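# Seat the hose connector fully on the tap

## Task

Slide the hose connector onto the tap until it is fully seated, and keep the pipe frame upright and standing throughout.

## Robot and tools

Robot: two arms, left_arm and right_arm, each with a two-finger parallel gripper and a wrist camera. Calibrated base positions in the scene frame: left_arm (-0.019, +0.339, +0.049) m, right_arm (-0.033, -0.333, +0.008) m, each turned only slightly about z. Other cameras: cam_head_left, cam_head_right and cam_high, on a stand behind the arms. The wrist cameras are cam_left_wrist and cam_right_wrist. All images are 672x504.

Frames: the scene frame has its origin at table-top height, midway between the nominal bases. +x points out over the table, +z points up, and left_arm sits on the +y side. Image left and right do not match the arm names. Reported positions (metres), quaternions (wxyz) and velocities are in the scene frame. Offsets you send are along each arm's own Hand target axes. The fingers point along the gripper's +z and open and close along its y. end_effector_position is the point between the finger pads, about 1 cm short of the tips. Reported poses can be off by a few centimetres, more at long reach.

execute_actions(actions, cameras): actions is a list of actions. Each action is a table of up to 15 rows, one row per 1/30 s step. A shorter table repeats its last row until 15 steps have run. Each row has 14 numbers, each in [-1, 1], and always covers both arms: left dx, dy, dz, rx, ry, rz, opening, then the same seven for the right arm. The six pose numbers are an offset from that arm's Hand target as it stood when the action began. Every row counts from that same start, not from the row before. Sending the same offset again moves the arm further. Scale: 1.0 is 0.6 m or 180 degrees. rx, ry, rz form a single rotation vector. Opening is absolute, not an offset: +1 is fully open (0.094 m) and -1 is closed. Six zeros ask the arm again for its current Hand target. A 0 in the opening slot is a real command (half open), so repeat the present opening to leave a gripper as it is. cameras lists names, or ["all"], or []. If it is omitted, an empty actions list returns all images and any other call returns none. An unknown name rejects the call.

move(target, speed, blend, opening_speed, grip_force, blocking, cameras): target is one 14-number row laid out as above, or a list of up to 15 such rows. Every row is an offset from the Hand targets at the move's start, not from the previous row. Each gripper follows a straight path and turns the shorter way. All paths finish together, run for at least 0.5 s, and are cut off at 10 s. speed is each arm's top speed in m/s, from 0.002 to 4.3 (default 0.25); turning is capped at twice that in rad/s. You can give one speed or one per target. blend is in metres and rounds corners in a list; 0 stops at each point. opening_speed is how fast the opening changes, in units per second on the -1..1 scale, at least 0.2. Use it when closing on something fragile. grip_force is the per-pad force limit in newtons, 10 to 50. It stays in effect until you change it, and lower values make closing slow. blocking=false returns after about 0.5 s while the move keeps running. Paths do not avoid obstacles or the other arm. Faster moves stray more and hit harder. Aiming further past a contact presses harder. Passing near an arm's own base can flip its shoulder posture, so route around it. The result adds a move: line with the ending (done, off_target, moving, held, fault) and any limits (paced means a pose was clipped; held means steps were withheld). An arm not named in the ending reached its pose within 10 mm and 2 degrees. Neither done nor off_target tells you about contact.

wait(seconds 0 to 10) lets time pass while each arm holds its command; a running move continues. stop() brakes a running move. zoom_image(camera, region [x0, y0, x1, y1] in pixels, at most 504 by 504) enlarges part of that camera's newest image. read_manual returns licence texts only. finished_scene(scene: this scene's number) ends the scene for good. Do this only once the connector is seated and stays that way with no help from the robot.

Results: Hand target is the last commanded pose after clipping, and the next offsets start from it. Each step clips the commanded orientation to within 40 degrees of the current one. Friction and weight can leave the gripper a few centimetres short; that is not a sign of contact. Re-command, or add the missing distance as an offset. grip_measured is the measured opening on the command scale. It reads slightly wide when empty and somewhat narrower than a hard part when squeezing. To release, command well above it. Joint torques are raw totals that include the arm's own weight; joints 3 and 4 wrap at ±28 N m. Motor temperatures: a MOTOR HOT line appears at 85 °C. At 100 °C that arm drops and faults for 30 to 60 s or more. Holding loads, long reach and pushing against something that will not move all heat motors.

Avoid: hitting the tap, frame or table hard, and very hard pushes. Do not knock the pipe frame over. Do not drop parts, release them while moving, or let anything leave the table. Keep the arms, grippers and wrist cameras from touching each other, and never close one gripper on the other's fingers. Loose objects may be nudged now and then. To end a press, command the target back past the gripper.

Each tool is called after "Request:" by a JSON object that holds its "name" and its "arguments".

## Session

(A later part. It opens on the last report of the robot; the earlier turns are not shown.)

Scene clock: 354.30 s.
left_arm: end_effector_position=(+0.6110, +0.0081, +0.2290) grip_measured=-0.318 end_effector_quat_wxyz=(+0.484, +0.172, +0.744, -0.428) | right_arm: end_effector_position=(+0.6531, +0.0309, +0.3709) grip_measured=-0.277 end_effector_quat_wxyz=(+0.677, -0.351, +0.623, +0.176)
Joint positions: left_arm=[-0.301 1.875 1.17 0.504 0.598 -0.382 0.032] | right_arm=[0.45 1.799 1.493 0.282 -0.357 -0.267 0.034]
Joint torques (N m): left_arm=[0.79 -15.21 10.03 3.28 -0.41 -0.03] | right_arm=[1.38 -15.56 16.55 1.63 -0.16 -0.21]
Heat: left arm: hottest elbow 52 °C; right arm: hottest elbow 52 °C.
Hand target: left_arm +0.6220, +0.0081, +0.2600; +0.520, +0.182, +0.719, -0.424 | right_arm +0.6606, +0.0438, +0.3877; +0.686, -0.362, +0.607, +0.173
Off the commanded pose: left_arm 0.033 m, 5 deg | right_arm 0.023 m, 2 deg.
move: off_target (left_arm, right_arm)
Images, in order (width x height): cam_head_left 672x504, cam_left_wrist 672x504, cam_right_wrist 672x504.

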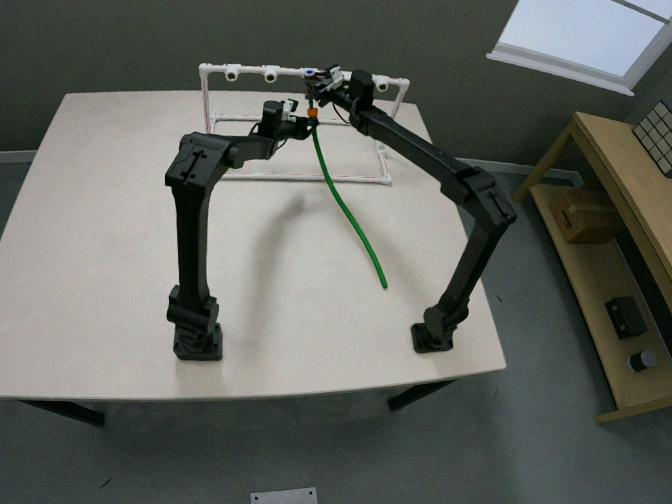

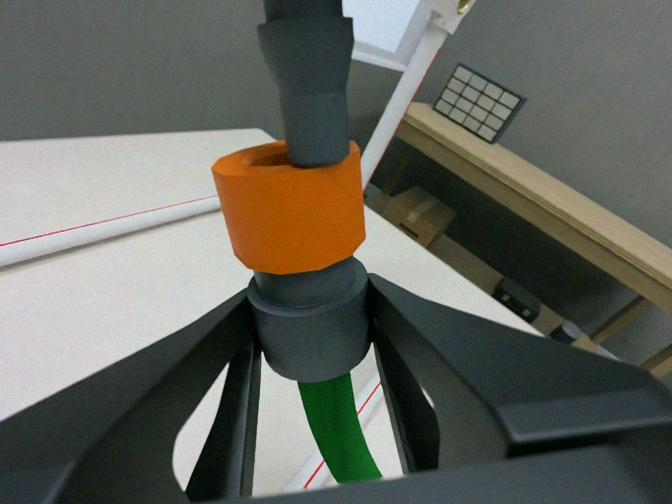

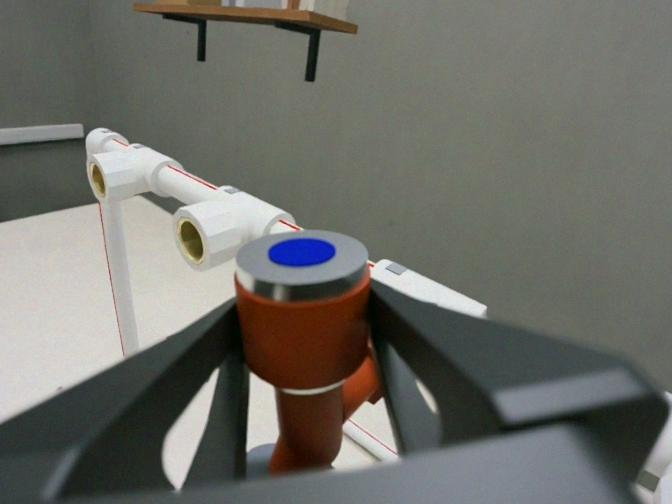

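Request:
{"name": "zoom_image", "arguments": {"camera": "cam_left_wrist", "region": [190, 90, 400, 300]}}

Request:
{"name": "zoom_image", "arguments": {"camera": "cam_head_left", "region": [230, 50, 430, 200]}}

Scaled by 2.400.

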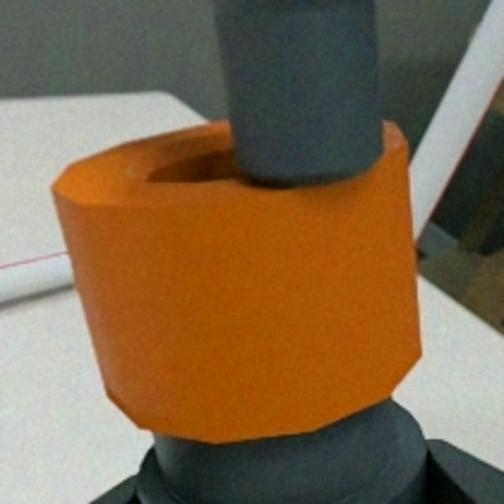

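Scaled by 2.520.

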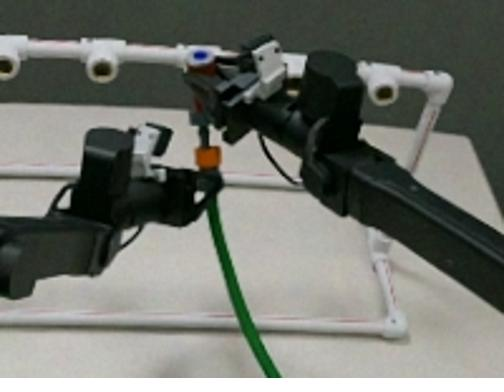

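Request:
{"name": "move", "arguments": {"target": [0.058,-0.004,-0.004,0,0,0,-0.5,0,0,0,0,0,0,-0.45], "speed": 0.08, "cameras": ["cam_left_wrist"]}}

Scene clock: 374.27 s.
left_arm: end_effector_position=(+0.6064, +0.0071, +0.2306) grip_measured=-0.318 end_effector_quat_wxyz=(+0.513, +0.175, +0.725, -0.425) | right_arm: end_effector_position=(+0.6531, +0.0309, +0.3709) grip_measured=-0.277 end_effector_quat_wxyz=(+0.677, -0.351, +0.623, +0.176)
Joint positions: left_arm=[-0.31 1.882 1.136 0.612 0.571 -0.382 0.032] | right_arm=[0.45 1.799 1.493 0.282 -0.357 -0.267 0.034]
Joint torques (N m): left_arm=[0.03 -13.45 7.72 2.54 -0.12 -0.05] | right_arm=[1.55 -15.44 16.55 1.73 -0.15 -0.23]
Heat: left arm: hottest elbow 51 °C; right arm: hottest elbow 53 °C.
Hand target: left_arm +0.6053, +0.0024, +0.2299; +0.520, +0.182, +0.719, -0.424 | right_arm +0.6606, +0.0438, +0.3877; +0.686, -0.362, +0.607, +0.173
Off the commanded pose: left_arm 0.005 m, 1 deg | right_arm 0.022 m, 2 deg.
move: off_target (right_arm)
Images, in order (width x height): cam_left_wrist 672x504.

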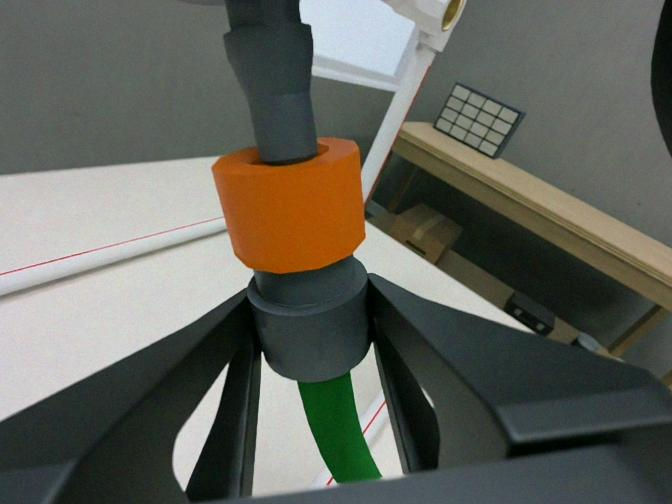

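Request:
{"name": "move", "arguments": {"target": [0.05,-0.0035,-0.0035,0,0,0,-0.5,0,0,0,0,0,0,-0.45], "speed": 0.1, "cameras": ["cam_left_wrist"]}}

Scene clock: 378.70 s.
left_arm: end_effector_position=(+0.5929, +0.0031, +0.2017) grip_measured=-0.318 end_effector_quat_wxyz=(+0.513, +0.175, +0.726, -0.423) | right_arm: end_effector_position=(+0.6531, +0.0309, +0.3709) grip_measured=-0.277 end_effector_quat_wxyz=(+0.677, -0.351, +0.623, +0.176)
Joint positions: left_arm=[-0.326 1.914 1.086 0.693 0.551 -0.382 0.032] | right_arm=[0.45 1.799 1.493 0.282 -0.357 -0.267 0.034]
Joint torques (N m): left_arm=[0.21 -13.63 7.32 2.47 -0.06 -0.08] | right_arm=[1.14 -15.38 16.51 1.63 -0.18 -0.23]
Heat: left arm: hottest elbow 50 °C; right arm: hottest elbow 53 °C.
Hand target: left_arm +0.5907, -0.0027, +0.2041; +0.520, +0.182, +0.719, -0.424 | right_arm +0.6606, +0.0438, +0.3877; +0.686, -0.362, +0.607, +0.173
Off the commanded pose: left_arm 0.006 m, 1 deg | right_arm 0.022 m, 2 deg.
move: off_target (right_arm)
Images, in order (width x height): cam_left_wrist 672x504.

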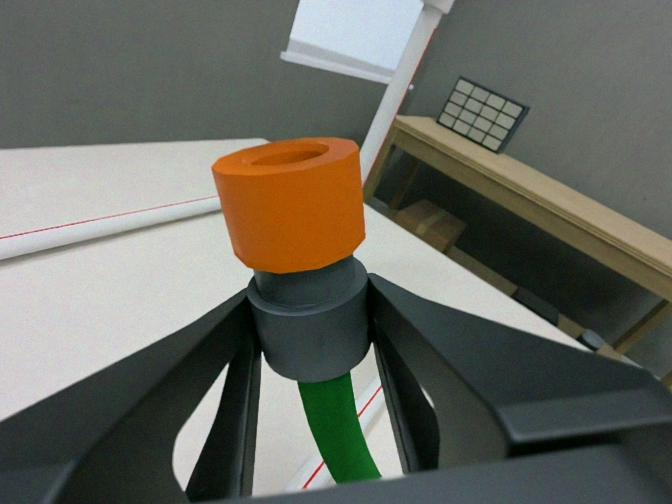

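Request:
{"name": "move", "arguments": {"target": [-0.1,0.0062,0.0074,0,0,0,-0.5,0,0,0,0,0,0,-0.45], "speed": 0.08, "cameras": ["cam_left_wrist"]}}

Request:
{"name": "zoom_image", "arguments": {"camera": "cam_left_wrist", "region": [190, 90, 400, 300]}}

Scene clock: 396.17 s.
left_arm: end_effector_position=(+0.6007, +0.0073, +0.2134) grip_measured=-0.318 end_effector_quat_wxyz=(+0.488, +0.171, +0.743, -0.425) | right_arm: end_effector_position=(+0.6531, +0.0309, +0.3709) grip_measured=-0.277 end_effector_quat_wxyz=(+0.677, -0.351, +0.623, +0.176)
Joint positions: left_arm=[-0.311 1.884 1.126 0.562 0.58 -0.382 0.032] | right_arm=[0.45 1.799 1.493 0.282 -0.357 -0.267 0.034]
Joint torques (N m): left_arm=[1.2 -15.85 12.22 1.51 0.19 -0.03] | right_arm=[1.38 -15.21 16.55 1.7 -0.16 -0.24]
Heat: left arm: hottest elbow 48 °C; right arm: hottest elbow 53 °C.
Hand target: left_arm +0.6195, +0.0067, +0.2561; +0.520, +0.182, +0.719, -0.424 | right_arm +0.6606, +0.0438, +0.3877; +0.686, -0.362, +0.607, +0.173
Off the commanded pose: left_arm 0.047 m, 5 deg | right_arm 0.022 m, 2 deg.
move: off_target (left_arm, right_arm)
Images, in order (width x height): cam_left_wrist 672x504.

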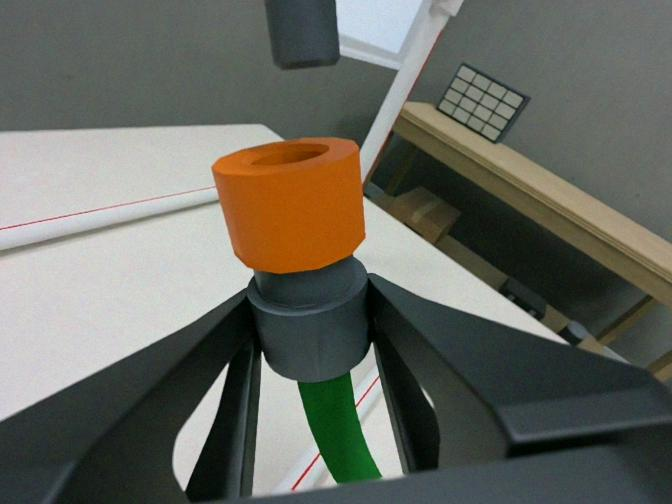

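Scaled by 2.400.

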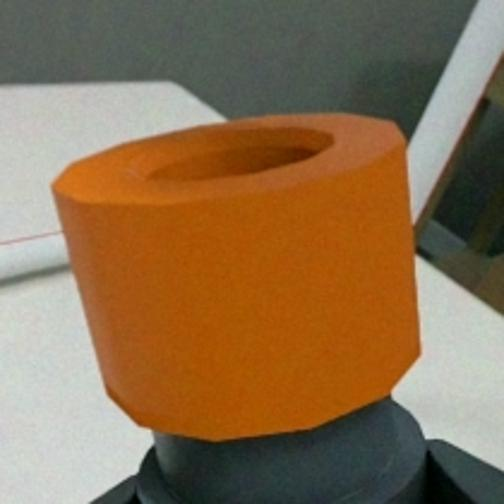

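Request:
{"name": "move", "arguments": {"target": [-0.0213,-0.0105,-0.0057,0,0,0,-0.5,0,0,0,0,0,0,-0.45], "speed": 0.05, "cameras": ["cam_left_wrist"]}}

Scene clock: 405.83 s.
left_arm: end_effector_position=(+0.5985, +0.0082, +0.2224) grip_measured=-0.318 end_effector_quat_wxyz=(+0.485, +0.170, +0.745, -0.425) | right_arm: end_effector_position=(+0.6531, +0.0309, +0.3709) grip_measured=-0.277 end_effector_quat_wxyz=(+0.677, -0.351, +0.623, +0.176)
Joint positions: left_arm=[-0.31 1.861 1.126 0.53 0.581 -0.382 0.032] | right_arm=[0.45 1.799 1.493 0.282 -0.357 -0.267 0.034]
Joint torques (N m): left_arm=[1.32 -15.91 12.64 1.37 0.19 -0.02] | right_arm=[1.44 -15.74 16.62 1.7 -0.17 -0.24]
Heat: left arm: hottest elbow 50 °C; right arm: hottest elbow 53 °C.
Hand target: left_arm +0.6180, +0.0081, +0.2707; +0.520, +0.182, +0.719, -0.424 | right_arm +0.6606, +0.0438, +0.3877; +0.686, -0.362, +0.607, +0.173
Off the commanded pose: left_arm 0.052 m, 5 deg | right_arm 0.022 m, 2 deg.
move: off_target (left_arm, right_arm)
Images, in order (width x height): cam_left_wrist 672x504.

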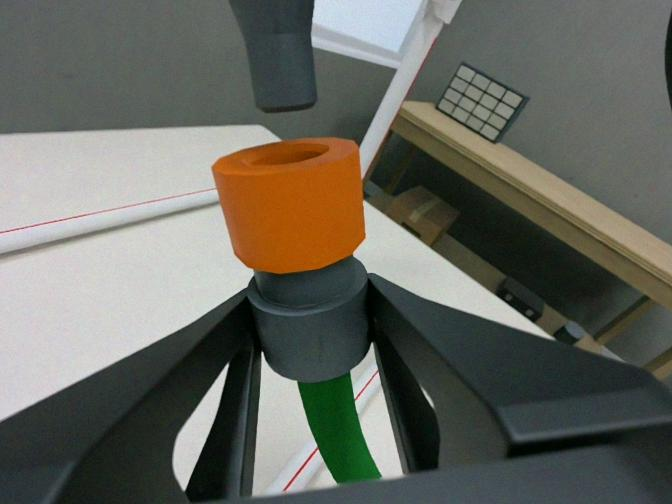

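Request:
{"name": "move", "arguments": {"target": [-0.0347,-0.0047,-0.0007,0,0,0,-0.5,0,0,0,0,0,0,-0.45], "speed": 0.05, "cameras": ["cam_left_wrist"]}}

Request:
{"name": "zoom_image", "arguments": {"camera": "cam_left_wrist", "region": [190, 90, 400, 300]}}

Scene clock: 417.80 s.
left_arm: end_effector_position=(+0.6017, +0.0112, +0.2340) grip_measured=-0.318 end_effector_quat_wxyz=(+0.478, +0.169, +0.750, -0.425) | right_arm: end_effector_position=(+0.6531, +0.0309, +0.3709) grip_measured=-0.277 end_effector_quat_wxyz=(+0.677, -0.351, +0.623, +0.176)
Joint positions: left_arm=[-0.303 1.841 1.146 0.476 0.59 -0.382 0.032] | right_arm=[0.45 1.799 1.493 0.282 -0.357 -0.267 0.034]
Joint torques (N m): left_arm=[1.32 -16.32 13.67 1.57 0.12 -0.01] | right_arm=[1.44 -15.5 16.53 1.68 -0.18 -0.2]
Heat: left arm: hottest elbow 51 °C; right arm: hottest elbow 53 °C.
Hand target: left_arm +0.6240, +0.0107, +0.2908; +0.520, +0.182, +0.719, -0.424 | right_arm +0.6606, +0.0438, +0.3877; +0.686, -0.362, +0.607, +0.173
Off the commanded pose: left_arm 0.061 m, 6 deg | right_arm 0.022 m, 2 deg.
move: off_target (left_arm, right_arm)
Images, in order (width x height): cam_left_wrist 672x504.

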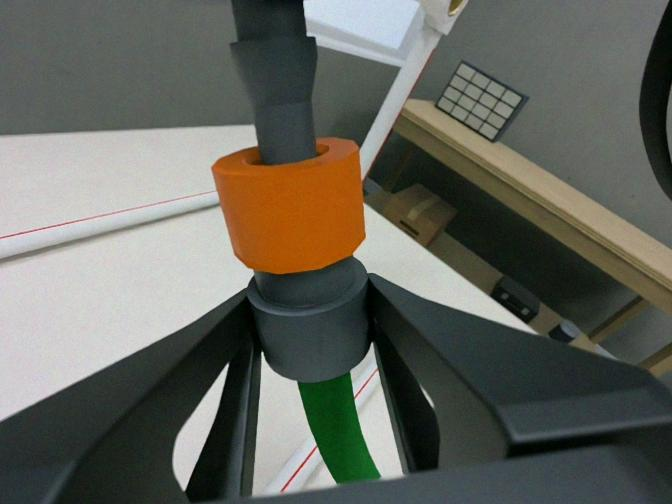

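Scaled by 2.400.

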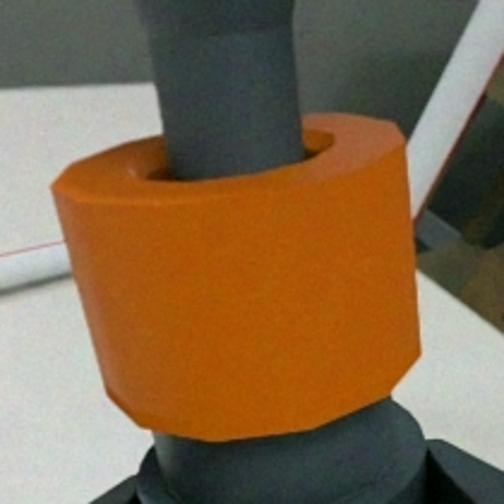

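Request:
{"name": "move", "arguments": {"target": [-0.0267,0.0008,0.001,0,-0.006,0.005,-0.5,0,0,0,0,0,0,-0.45], "speed": 0.05, "cameras": ["cam_left_wrist"]}}

Request:
{"name": "zoom_image", "arguments": {"camera": "cam_left_wrist", "region": [190, 90, 400, 300]}}

Scene clock: 429.83 s.
left_arm: end_effector_position=(+0.6017, +0.0115, +0.2354) grip_measured=-0.318 end_effector_quat_wxyz=(+0.476, +0.169, +0.751, -0.426) | right_arm: end_effector_position=(+0.6531, +0.0309, +0.3709) grip_measured=-0.277 end_effector_quat_wxyz=(+0.677, -0.351, +0.623, +0.176)
Joint positions: left_arm=[-0.301 1.837 1.148 0.465 0.594 -0.382 0.032] | right_arm=[0.45 1.799 1.493 0.282 -0.357 -0.267 0.034]
Joint torques (N m): left_arm=[1.67 -16.79 14.83 1.83 -0.05 0.04] | right_arm=[1.44 -15.44 16.61 1.7 -0.12 -0.22]
Heat: left arm: hottest elbow 51 °C; right arm: hottest elbow 53 °C.
Hand target: left_arm +0.6309, +0.0132, +0.3048; +0.530, +0.184, +0.712, -0.422 | right_arm +0.6606, +0.0438, +0.3877; +0.686, -0.362, +0.607, +0.173
Off the commanded pose: left_arm 0.075 m, 8 deg | right_arm 0.022 m, 2 deg.
move: off_target (left_arm, right_arm)
Images, in order (width x height): cam_left_wrist 672x504.

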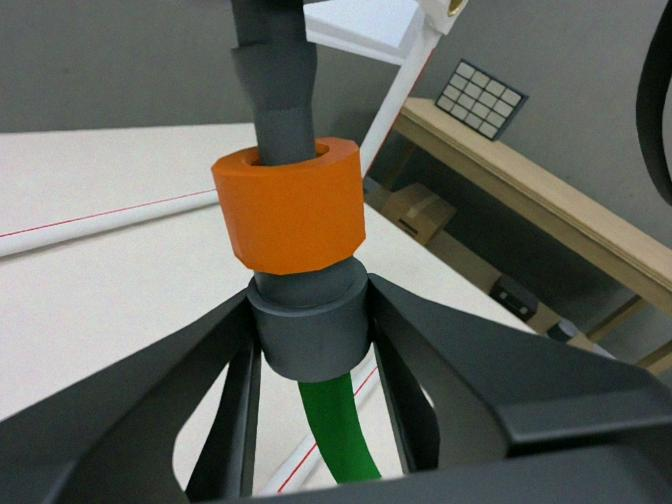

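Scaled by 2.400.

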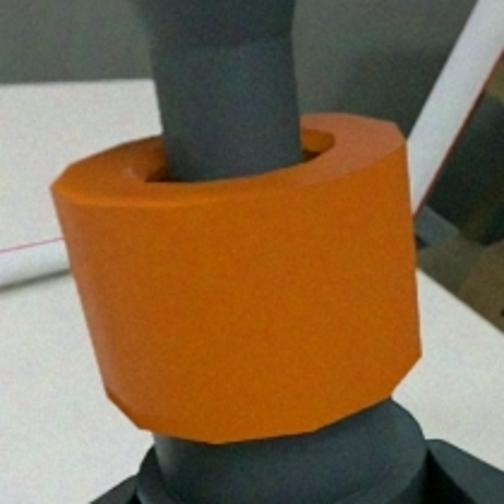

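Request:
{"name": "move", "arguments": {"target": [-0.025,-0.001,0,0,-0.006,0.005,-0.5,0,0,0,0,0,0,-0.45], "speed": 0.05, "cameras": ["cam_left_wrist"]}}

Request:
{"name": "zoom_image", "arguments": {"camera": "cam_left_wrist", "region": [190, 90, 400, 300]}}

Scene clock: 448.97 s.
left_arm: end_effector_position=(+0.6096, +0.0166, +0.2531) grip_measured=-0.318 end_effector_quat_wxyz=(+0.488, +0.167, +0.744, -0.424) | right_arm: end_effector_position=(+0.6530, +0.0311, +0.3708) grip_measured=-0.277 end_effector_quat_wxyz=(+0.676, -0.351, +0.623, +0.176)
Joint positions: left_arm=[-0.291 1.824 1.168 0.456 0.59 -0.382 0.032] | right_arm=[0.45 1.799 1.493 0.282 -0.358 -0.267 0.034]
Joint torques (N m): left_arm=[1.38 -16.09 15.04 1.92 0.02 0.08] | right_arm=[1.03 -15.27 16.49 1.7 -0.09 -0.24]
Motor temperatures (°C): left_arm=[29 36 53 29 29 29 30] | right_arm=[29 32 54 30 29 28 30]
Heat: left arm: hottest elbow 53 °C; right arm: hottest elbow 54 °C.
Hand target: left_arm +0.6361, +0.0158, +0.3187; +0.540, +0.185, +0.706, -0.419 | right_arm +0.6606, +0.0438, +0.3877; +0.686, -0.362, +0.607, +0.173
Off the commanded pose: left_arm 0.071 m, 8 deg | right_arm 0.023 m, 2 deg.
move: off_target (left_arm, right_arm)
Images, in order (width x height): cam_left_wrist 672x504.

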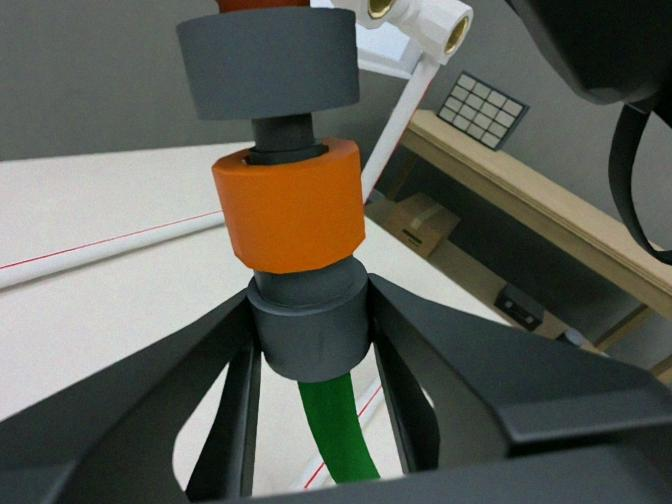

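Scaled by 2.400.

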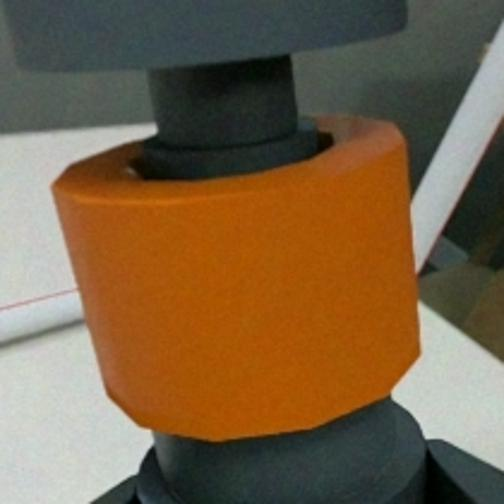

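Request:
{"name": "move", "arguments": {"target": [[-0.022,0.002,0.002,0,0,0,-0.5,0.025,0.025,-0.01,0,0,0,-0.45],[-0.025,0.002,0.002,0,0.045,0,-0.5,0.025,0.025,-0.01,0,0,0,-0.45],[-0.025,0.002,0.002,0,0,0.045,-0.5,0.025,0.025,-0.01,0,0,0,-0.45],[-0.025,0.002,0.002,0,-0.045,0,-0.5,0.025,0.025,-0.01,0,0,0,-0.45],[-0.025,0.002,0.002,0,0,-0.045,-0.5,0.025,0.025,-0.01,0,0,0,-0.45],[-0.025,0.002,0.002,0,0,0,-0.5,0.025,0.025,-0.01,0,0,0,-0.45]], "speed": 0.12, "cameras": ["cam_left_wrist", "cam_head_left"]}}

Request:
{"name": "zoom_image", "arguments": {"camera": "cam_left_wrist", "region": [190, 90, 400, 300]}}

Scene clock: 467.67 s.
left_arm: end_effector_position=(+0.6185, +0.0148, +0.2614) grip_measured=-0.319 end_effector_quat_wxyz=(+0.486, +0.169, +0.744, -0.426) | right_arm: end_effector_position=(+0.6572, +0.0264, +0.3710) grip_measured=-0.277 end_effector_quat_wxyz=(+0.681, -0.344, +0.624, +0.170)
Joint positions: left_arm=[-0.287 1.831 1.207 0.423 0.602 -0.381 0.032] | right_arm=[0.445 1.802 1.493 0.294 -0.343 -0.264 0.034]
Joint torques (N m): left_arm=[1.61 -17.32 14.74 1.73 -0.16 0.06] | right_arm=[2.84 -16.15 11.58 3.51 -0.21 -0.26]
Heat: left arm: hottest elbow 53 °C; right arm: hottest elbow 53 °C.
Hand target: left_arm +0.6429, +0.0184, +0.3318; +0.540, +0.185, +0.706, -0.419 | right_arm +0.6492, +0.0468, +0.3691; +0.686, -0.362, +0.607, +0.173
Off the commanded pose: left_arm 0.075 m, 8 deg | right_arm 0.022 m, 3 deg.
move: off_target (left_arm, right_arm)
Images, in order (width x height): cam_head_left 672x504, cam_left_wrist 672x504.

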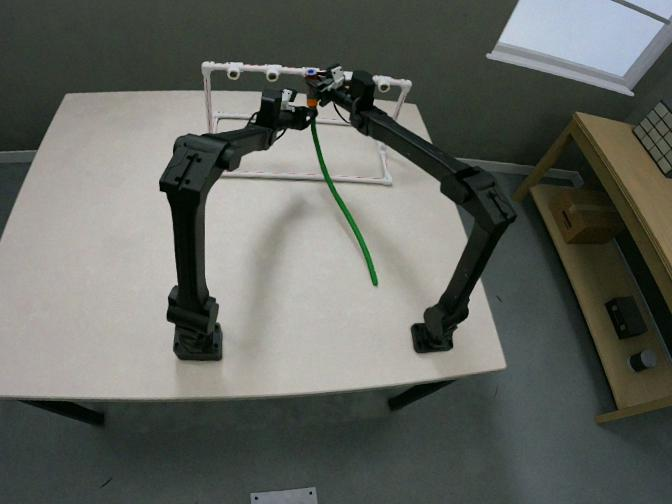

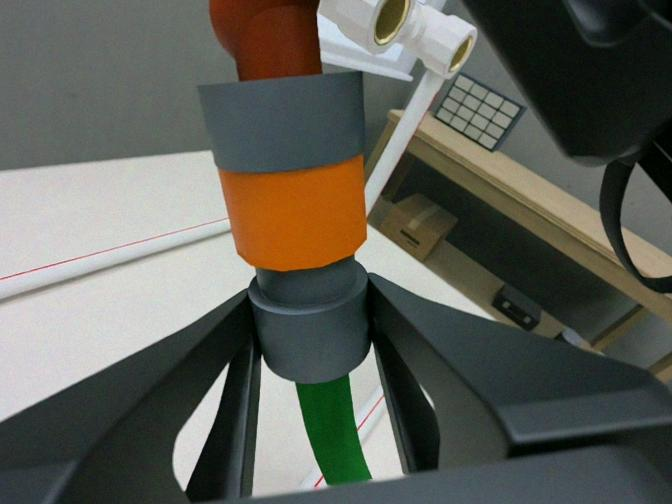

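Scaled by 2.400.

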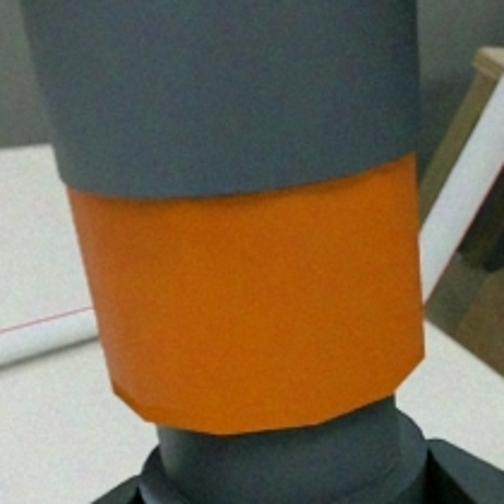

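Request:
{"name": "move", "arguments": {"target": [[-0.025,0.002,0.002,0,0.015,0,-0.5,0,0,0,0,0,0,-0.45],[-0.03,0.002,0.002,0,-0.015,0.01,-0.5,0,0,0,0,0,0,-0.45],[-0.03,0.002,0.002,0,0,-0.01,-0.5,0,0,0,0,0,0,-0.45]], "speed": 0.12, "cameras": ["cam_left_wrist", "cam_right_wrist"]}}

Request:
{"name": "zoom_image", "arguments": {"camera": "cam_left_wrist", "region": [190, 90, 400, 300]}}

Scene clock: 473.50 s.
left_arm: end_effector_position=(+0.6210, +0.0123, +0.2623) grip_measured=-0.319 end_effector_quat_wxyz=(+0.474, +0.173, +0.750, -0.427) | right_arm: end_effector_position=(+0.6587, +0.0243, +0.3710) grip_measured=-0.277 end_effector_quat_wxyz=(+0.682, -0.341, +0.625, +0.167)
Joint positions: left_arm=[-0.286 1.833 1.233 0.372 0.617 -0.372 0.032] | right_arm=[0.444 1.803 1.493 0.295 -0.337 -0.264 0.034]
Joint torques (N m): left_arm=[2.32 -18.2 15.51 2.06 -0.27 -0.31] | right_arm=[2.96 -16.32 11.54 3.41 -0.46 -0.28]
Heat: left arm: hottest elbow 53 °C; right arm: hottest elbow 52 °C.
Hand target: left_arm +0.6508, +0.0216, +0.3479; +0.534, +0.174, +0.709, -0.427 | right_arm +0.6492, +0.0467, +0.3691; +0.686, -0.362, +0.607, +0.173
Off the commanded pose: left_arm 0.091 m, 8 deg | right_arm 0.024 m, 3 deg.
move: off_target (left_arm, right_arm)
Images, in order (width x height): cam_left_wrist 672x504, cam_right_wrist 672x504.

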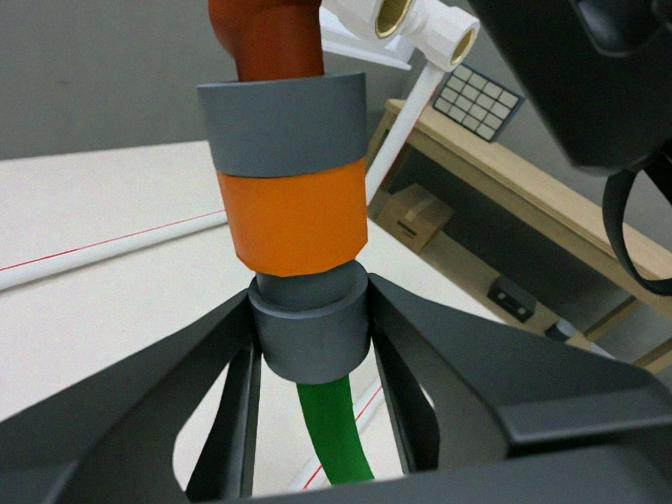

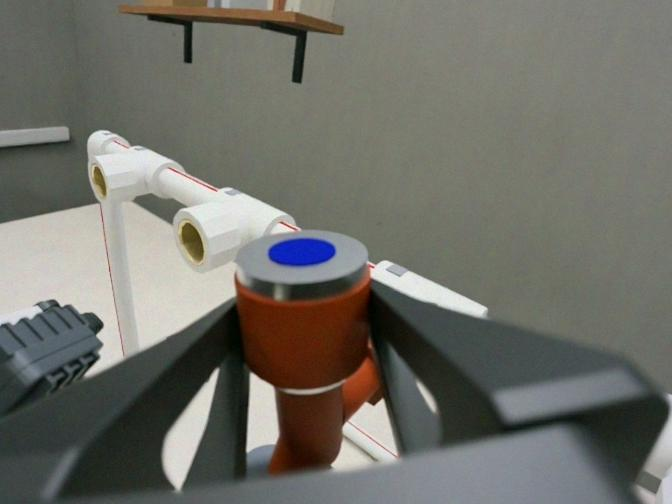

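Scaled by 2.400.

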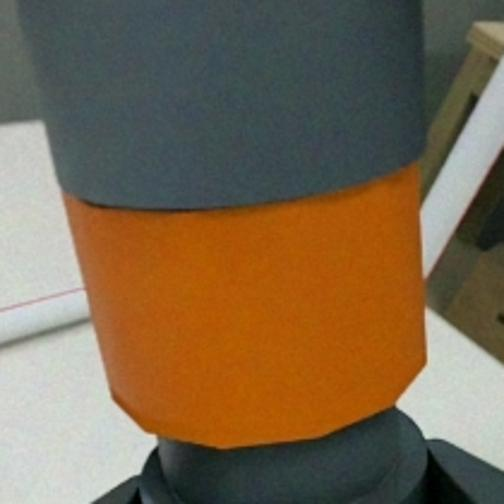

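Request:
{"name": "move", "arguments": {"target": [0.099,0.0072,0.003,0,0.013,-0.011,-0.5,-0.021,-0.0387,0.0088,0,0,0,-0.45], "speed": 0.1, "cameras": ["cam_left_wrist"]}}

Scene clock: 489.63 s.
left_arm: end_effector_position=(+0.6230, +0.0105, +0.2624) grip_measured=-0.319 end_effector_quat_wxyz=(+0.481, +0.170, +0.744, -0.431) | right_arm: end_effector_position=(+0.6606, +0.0226, +0.3712) grip_measured=-0.277 end_effector_quat_wxyz=(+0.678, -0.346, +0.625, +0.172)
Joint positions: left_arm=[-0.289 1.844 1.232 0.408 0.613 -0.388 0.032] | right_arm=[0.436 1.806 1.502 0.282 -0.357 -0.264 0.034]
Joint torques (N m): left_arm=[0.73 -15.21 10.47 3.37 -0.49 -0.27] | right_arm=[1.49 -15.62 16.49 1.66 -0.61 -0.25]
Motor temperatures (°C): left_arm=[29 37 56 29 29 29 30] | right_arm=[29 33 51 31 29 28 31]
Heat: left arm: hottest elbow 56 °C; right arm: hottest elbow 51 °C.
Hand target: left_arm +0.6330, +0.0102, +0.2922; +0.512, +0.170, +0.722, -0.433 | right_arm +0.6662, +0.0371, +0.3881; +0.686, -0.362, +0.607, +0.173
Off the commanded pose: left_arm 0.031 m, 4 deg | right_arm 0.023 m, 3 deg.
move: off_target (left_arm, right_arm)
Images, in order (width x height): cam_left_wrist 672x504.

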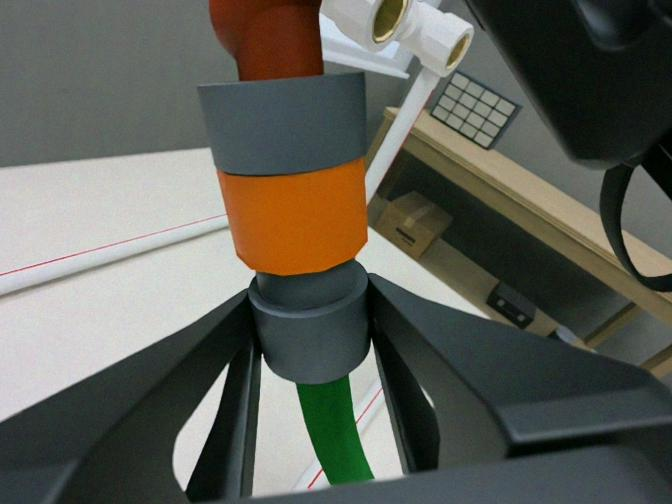

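Request:
{"name": "move", "arguments": {"target": [[0,0,0,0,0,0,-0.1,0,0,0,0,0,0,-0.45],[0,0,0,0,0,0,0.45,0,0,0,0,0,0,-0.45]], "speed": 0.08, "opening_speed": 1.0, "cameras": ["cam_left_wrist", "cam_right_wrist", "cam_head_left"]}}

Scene clock: 495.80 s.
left_arm: end_effector_position=(+0.6254, +0.0112, +0.2686) grip_measured=+0.448 end_effector_quat_wxyz=(+0.493, +0.169, +0.737, -0.430) | right_arm: end_effector_position=(+0.6606, +0.0227, +0.3712) grip_measured=-0.277 end_effector_quat_wxyz=(+0.678, -0.346, +0.625, +0.172)
Joint positions: left_arm=[-0.289 1.843 1.232 0.436 0.602 -0.391 0.068] | right_arm=[0.436 1.806 1.502 0.282 -0.358 -0.264 0.034]
Joint torques (N m): left_arm=[0.62 -14.92 10.62 2.28 -0.07 -0.25] | right_arm=[1.32 -15.5 16.54 1.57 -0.58 -0.24]
Motor temperatures (°C): left_arm=[29 37 55 29 29 29 30] | right_arm=[29 33 51 30 29 28 31]
Heat: left arm: hottest elbow 55 °C; right arm: hottest elbow 51 °C.
Hand target: left_arm +0.6330, +0.0102, +0.2922; +0.512, +0.170, +0.722, -0.433 | right_arm +0.6662, +0.0371, +0.3881; +0.686, -0.362, +0.607, +0.173
Off the commanded pose: left_arm 0.025 m, 3 deg | right_arm 0.023 m, 3 deg.
move: off_target (left_arm, right_arm); target 2's new opening was sent with left_arm's hand 0.025 m and 3 deg from that target
Images, in order (width x height): cam_head_left 672x504, cam_left_wrist 672x504, cam_right_wrist 672x504.

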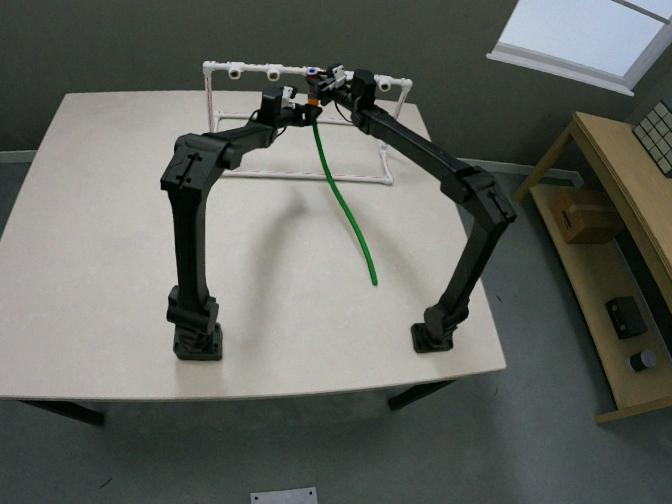

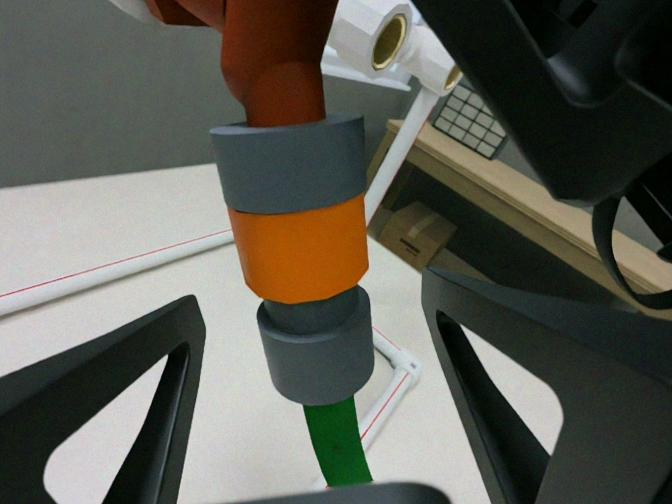

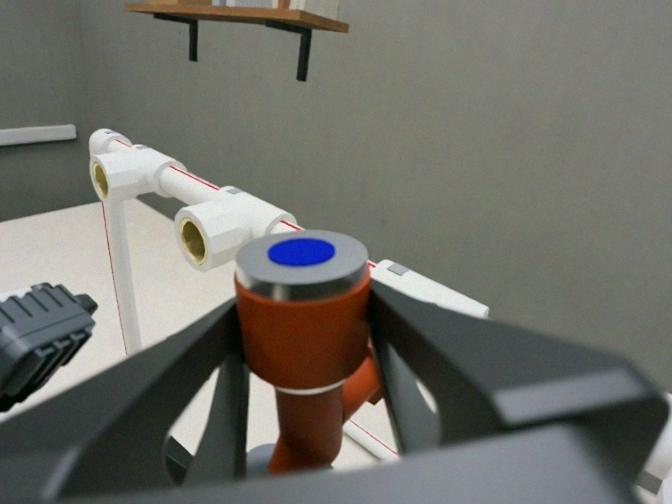

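Request:
{"name": "move", "arguments": {"target": [0,0,-0.25,0,0,0,0.45,0,0,0,0,0,0,-0.45], "speed": 0.2, "cameras": ["cam_left_wrist"]}}

Scene clock: 498.40 s.
left_arm: end_effector_position=(+0.5465, +0.1299, +0.2990) grip_measured=+0.448 end_effector_quat_wxyz=(+0.502, +0.162, +0.730, -0.435) | right_arm: end_effector_position=(+0.6606, +0.0227, +0.3712) grip_measured=-0.277 end_effector_quat_wxyz=(+0.678, -0.346, +0.625, +0.172)
Joint positions: left_arm=[-0.105 1.565 0.929 0.47 0.777 -0.38 0.068] | right_arm=[0.436 1.806 1.502 0.282 -0.358 -0.264 0.034]
Joint torques (N m): left_arm=[1.38 -10.99 8.28 2.1 0.23 -0.06] | right_arm=[1.38 -15.74 16.61 1.57 -0.61 -0.23]
Heat: left arm: hottest elbow 54 °C; right arm: hottest elbow 51 °C.
Hand target: left_arm +0.5441, +0.1301, +0.3074; +0.512, +0.170, +0.722, -0.433 | right_arm +0.6662, +0.0371, +0.3881; +0.686, -0.362, +0.607, +0.173
Off the commanded pose: left_arm 0.009 m, 2 deg | right_arm 0.023 m, 3 deg.
move: off_target (right_arm)
Images, in order (width x height): cam_left_wrist 672x504.

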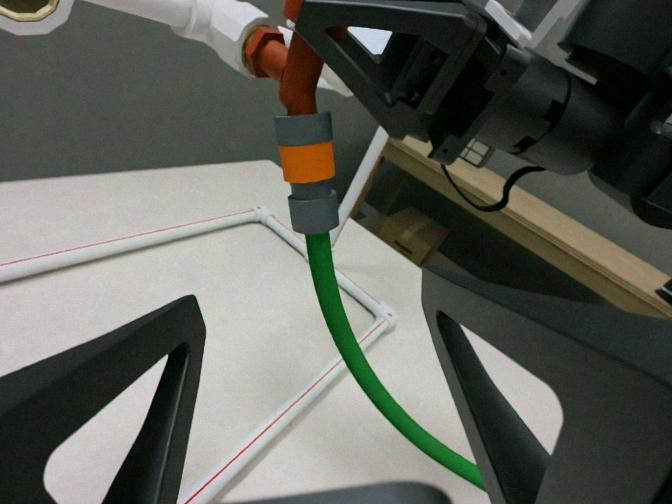

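Request:
{"name": "move", "arguments": {"target": [[0,0,0,0,0,0,0.45,0,0,0,0,0,0,-0.2],[0,0,0,0,0,0,0.45,0,0,0,0,0,0,0.12]], "speed": 0.08, "opening_speed": 0.6, "cameras": ["cam_right_wrist", "cam_left_wrist"]}}

Scene clock: 503.43 s.
left_arm: end_effector_position=(+0.5465, +0.1299, +0.2990) grip_measured=+0.448 end_effector_quat_wxyz=(+0.502, +0.162, +0.730, -0.435) | right_arm: end_effector_position=(+0.6584, +0.0249, +0.3707) grip_measured=+0.117 end_effector_quat_wxyz=(+0.677, -0.355, +0.620, +0.174)
Joint positions: left_arm=[-0.105 1.565 0.929 0.47 0.777 -0.38 0.068] | right_arm=[0.436 1.806 1.502 0.281 -0.376 -0.277 0.052]
Joint torques (N m): left_arm=[0.67 -11.52 8.06 1.99 0.22 -0.05] | right_arm=[1.55 -15.44 16.47 1.7 0.05 -0.12]
Heat: left arm: hottest elbow 53 °C; right arm: hottest elbow 52 °C.
Hand target: left_arm +0.5441, +0.1301, +0.3074; +0.512, +0.170, +0.722, -0.433 | right_arm +0.6660, +0.0373, +0.3880; +0.686, -0.362, +0.607, +0.173
Off the commanded pose: left_arm 0.009 m, 2 deg | right_arm 0.023 m, 2 deg.
move: off_target (right_arm); target 2's new opening was sent with right_arm's hand 0.023 m and 2 deg from that target
Images, in order (width x height): cam_left_wrist 672x504, cam_right_wrist 672x504.

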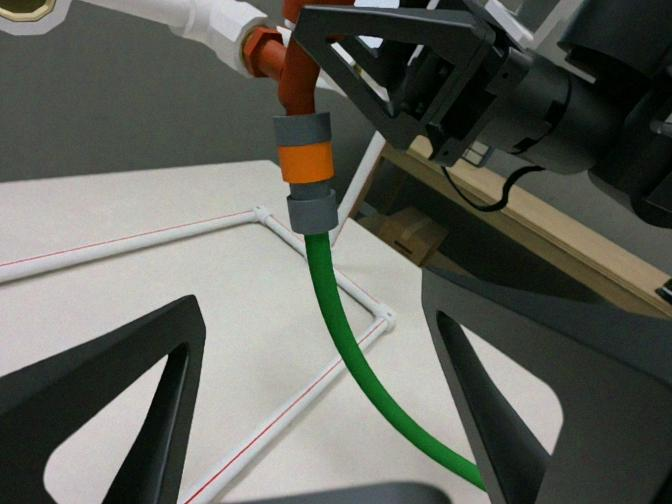

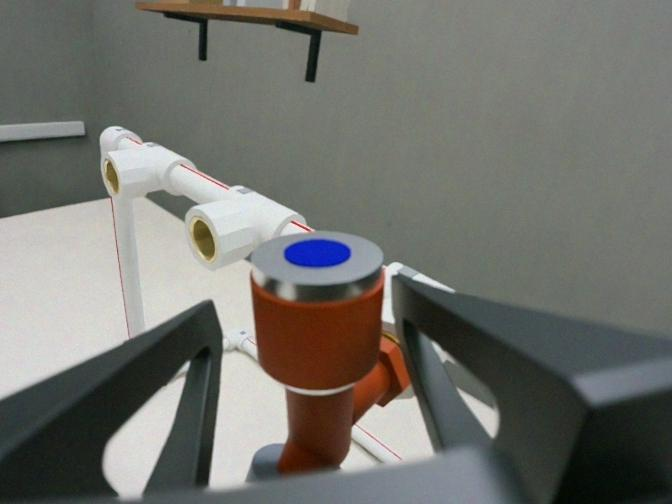

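Request:
{"name": "move", "arguments": {"target": [[0,0,0,0,0,0,0.45,0,-0.015,0,0,0,0,0.12],[0,0,0,0,0,0,0.45,0,-0.015,-0.25,0,0,0,0.12]], "speed": 0.12, "cameras": ["all"]}}

Scene clock: 509.17 s.
left_arm: end_effector_position=(+0.5465, +0.1299, +0.2990) grip_measured=+0.448 end_effector_quat_wxyz=(+0.502, +0.162, +0.730, -0.435) | right_arm: end_effector_position=(+0.5669, -0.0707, +0.3875) grip_measured=+0.117 end_effector_quat_wxyz=(+0.678, -0.360, +0.615, +0.180)
Joint positions: left_arm=[-0.105 1.565 0.929 0.47 0.777 -0.38 0.068] | right_arm=[0.325 1.503 1.158 0.327 -0.504 -0.278 0.052]
Joint torques (N m): left_arm=[0.62 -11.4 8.06 2 0.22 -0.04] | right_arm=[-0.03 -12.57 10.73 3.21 0.07 -0.11]
Heat: left arm: hottest elbow 52 °C; right arm: hottest elbow 52 °C.
Hand target: left_arm +0.5441, +0.1301, +0.3074; +0.512, +0.170, +0.722, -0.433 | right_arm +0.5661, -0.0748, +0.3905; +0.686, -0.362, +0.607, +0.173
Off the commanded pose: left_arm 0.009 m, 2 deg | right_arm 0.005 m, 2 deg.
move: done

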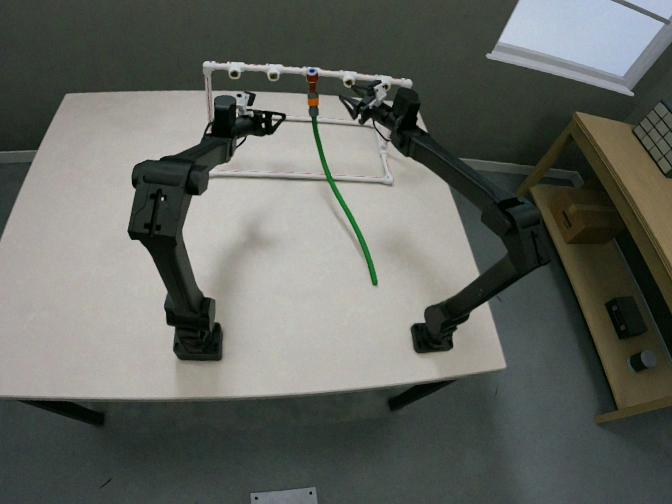

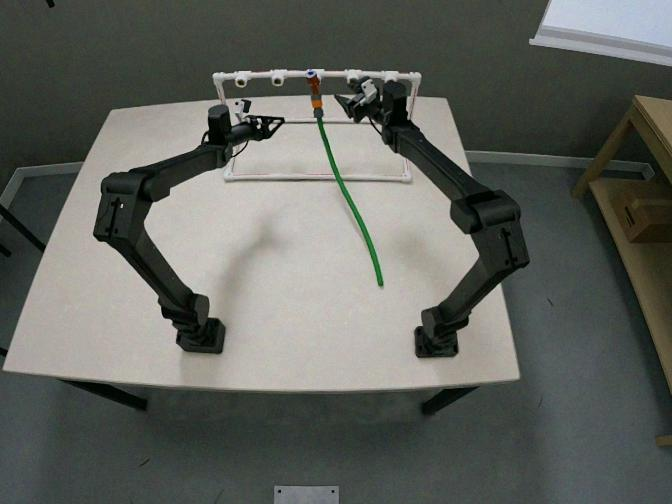

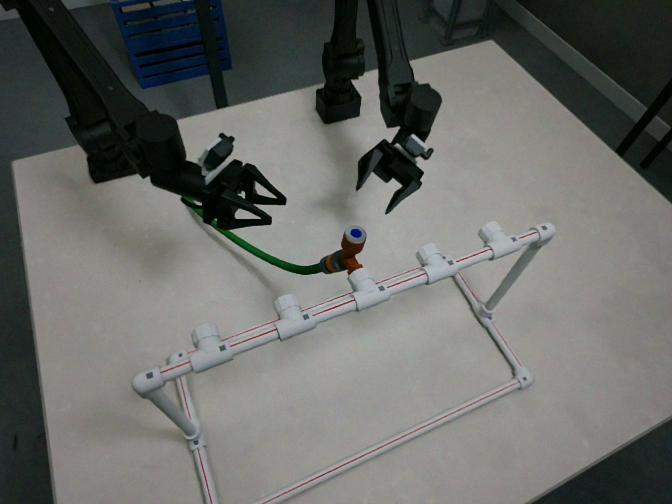

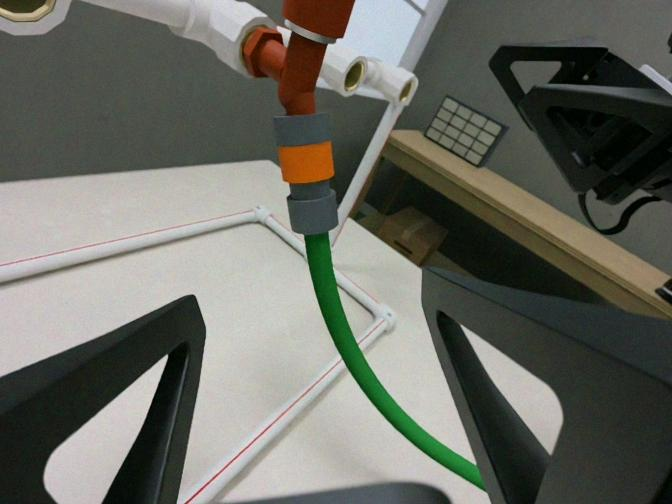

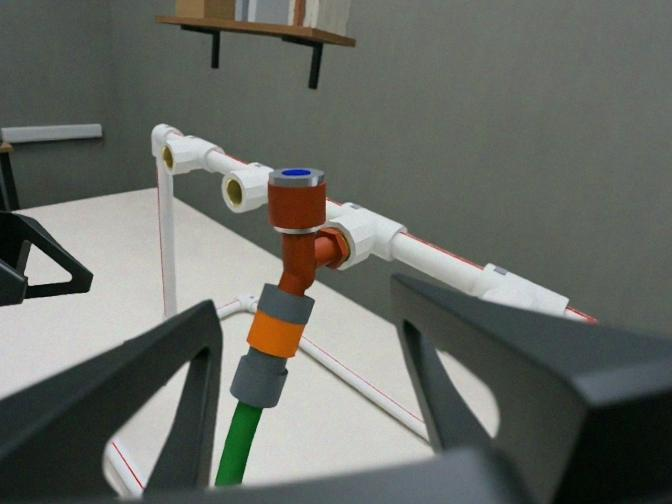

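Request:
{"name": "zoom_image", "arguments": {"camera": "cam_right_wrist", "region": [200, 150, 400, 450]}}

Request:
{"name": "zoom_image", "arguments": {"camera": "cam_left_wrist", "region": [230, 60, 400, 260]}}

Scaled by 1.680.

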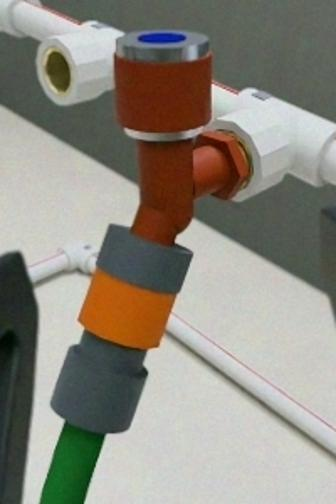

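Scaled by 2.520.

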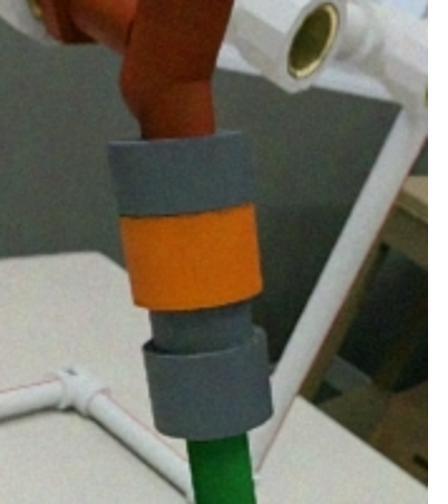

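Fully seated, frame standing, both arms clear.

Request:
{"name": "finished_scene", "arguments": {"scene": 2}}

The scene is finished: the task was done.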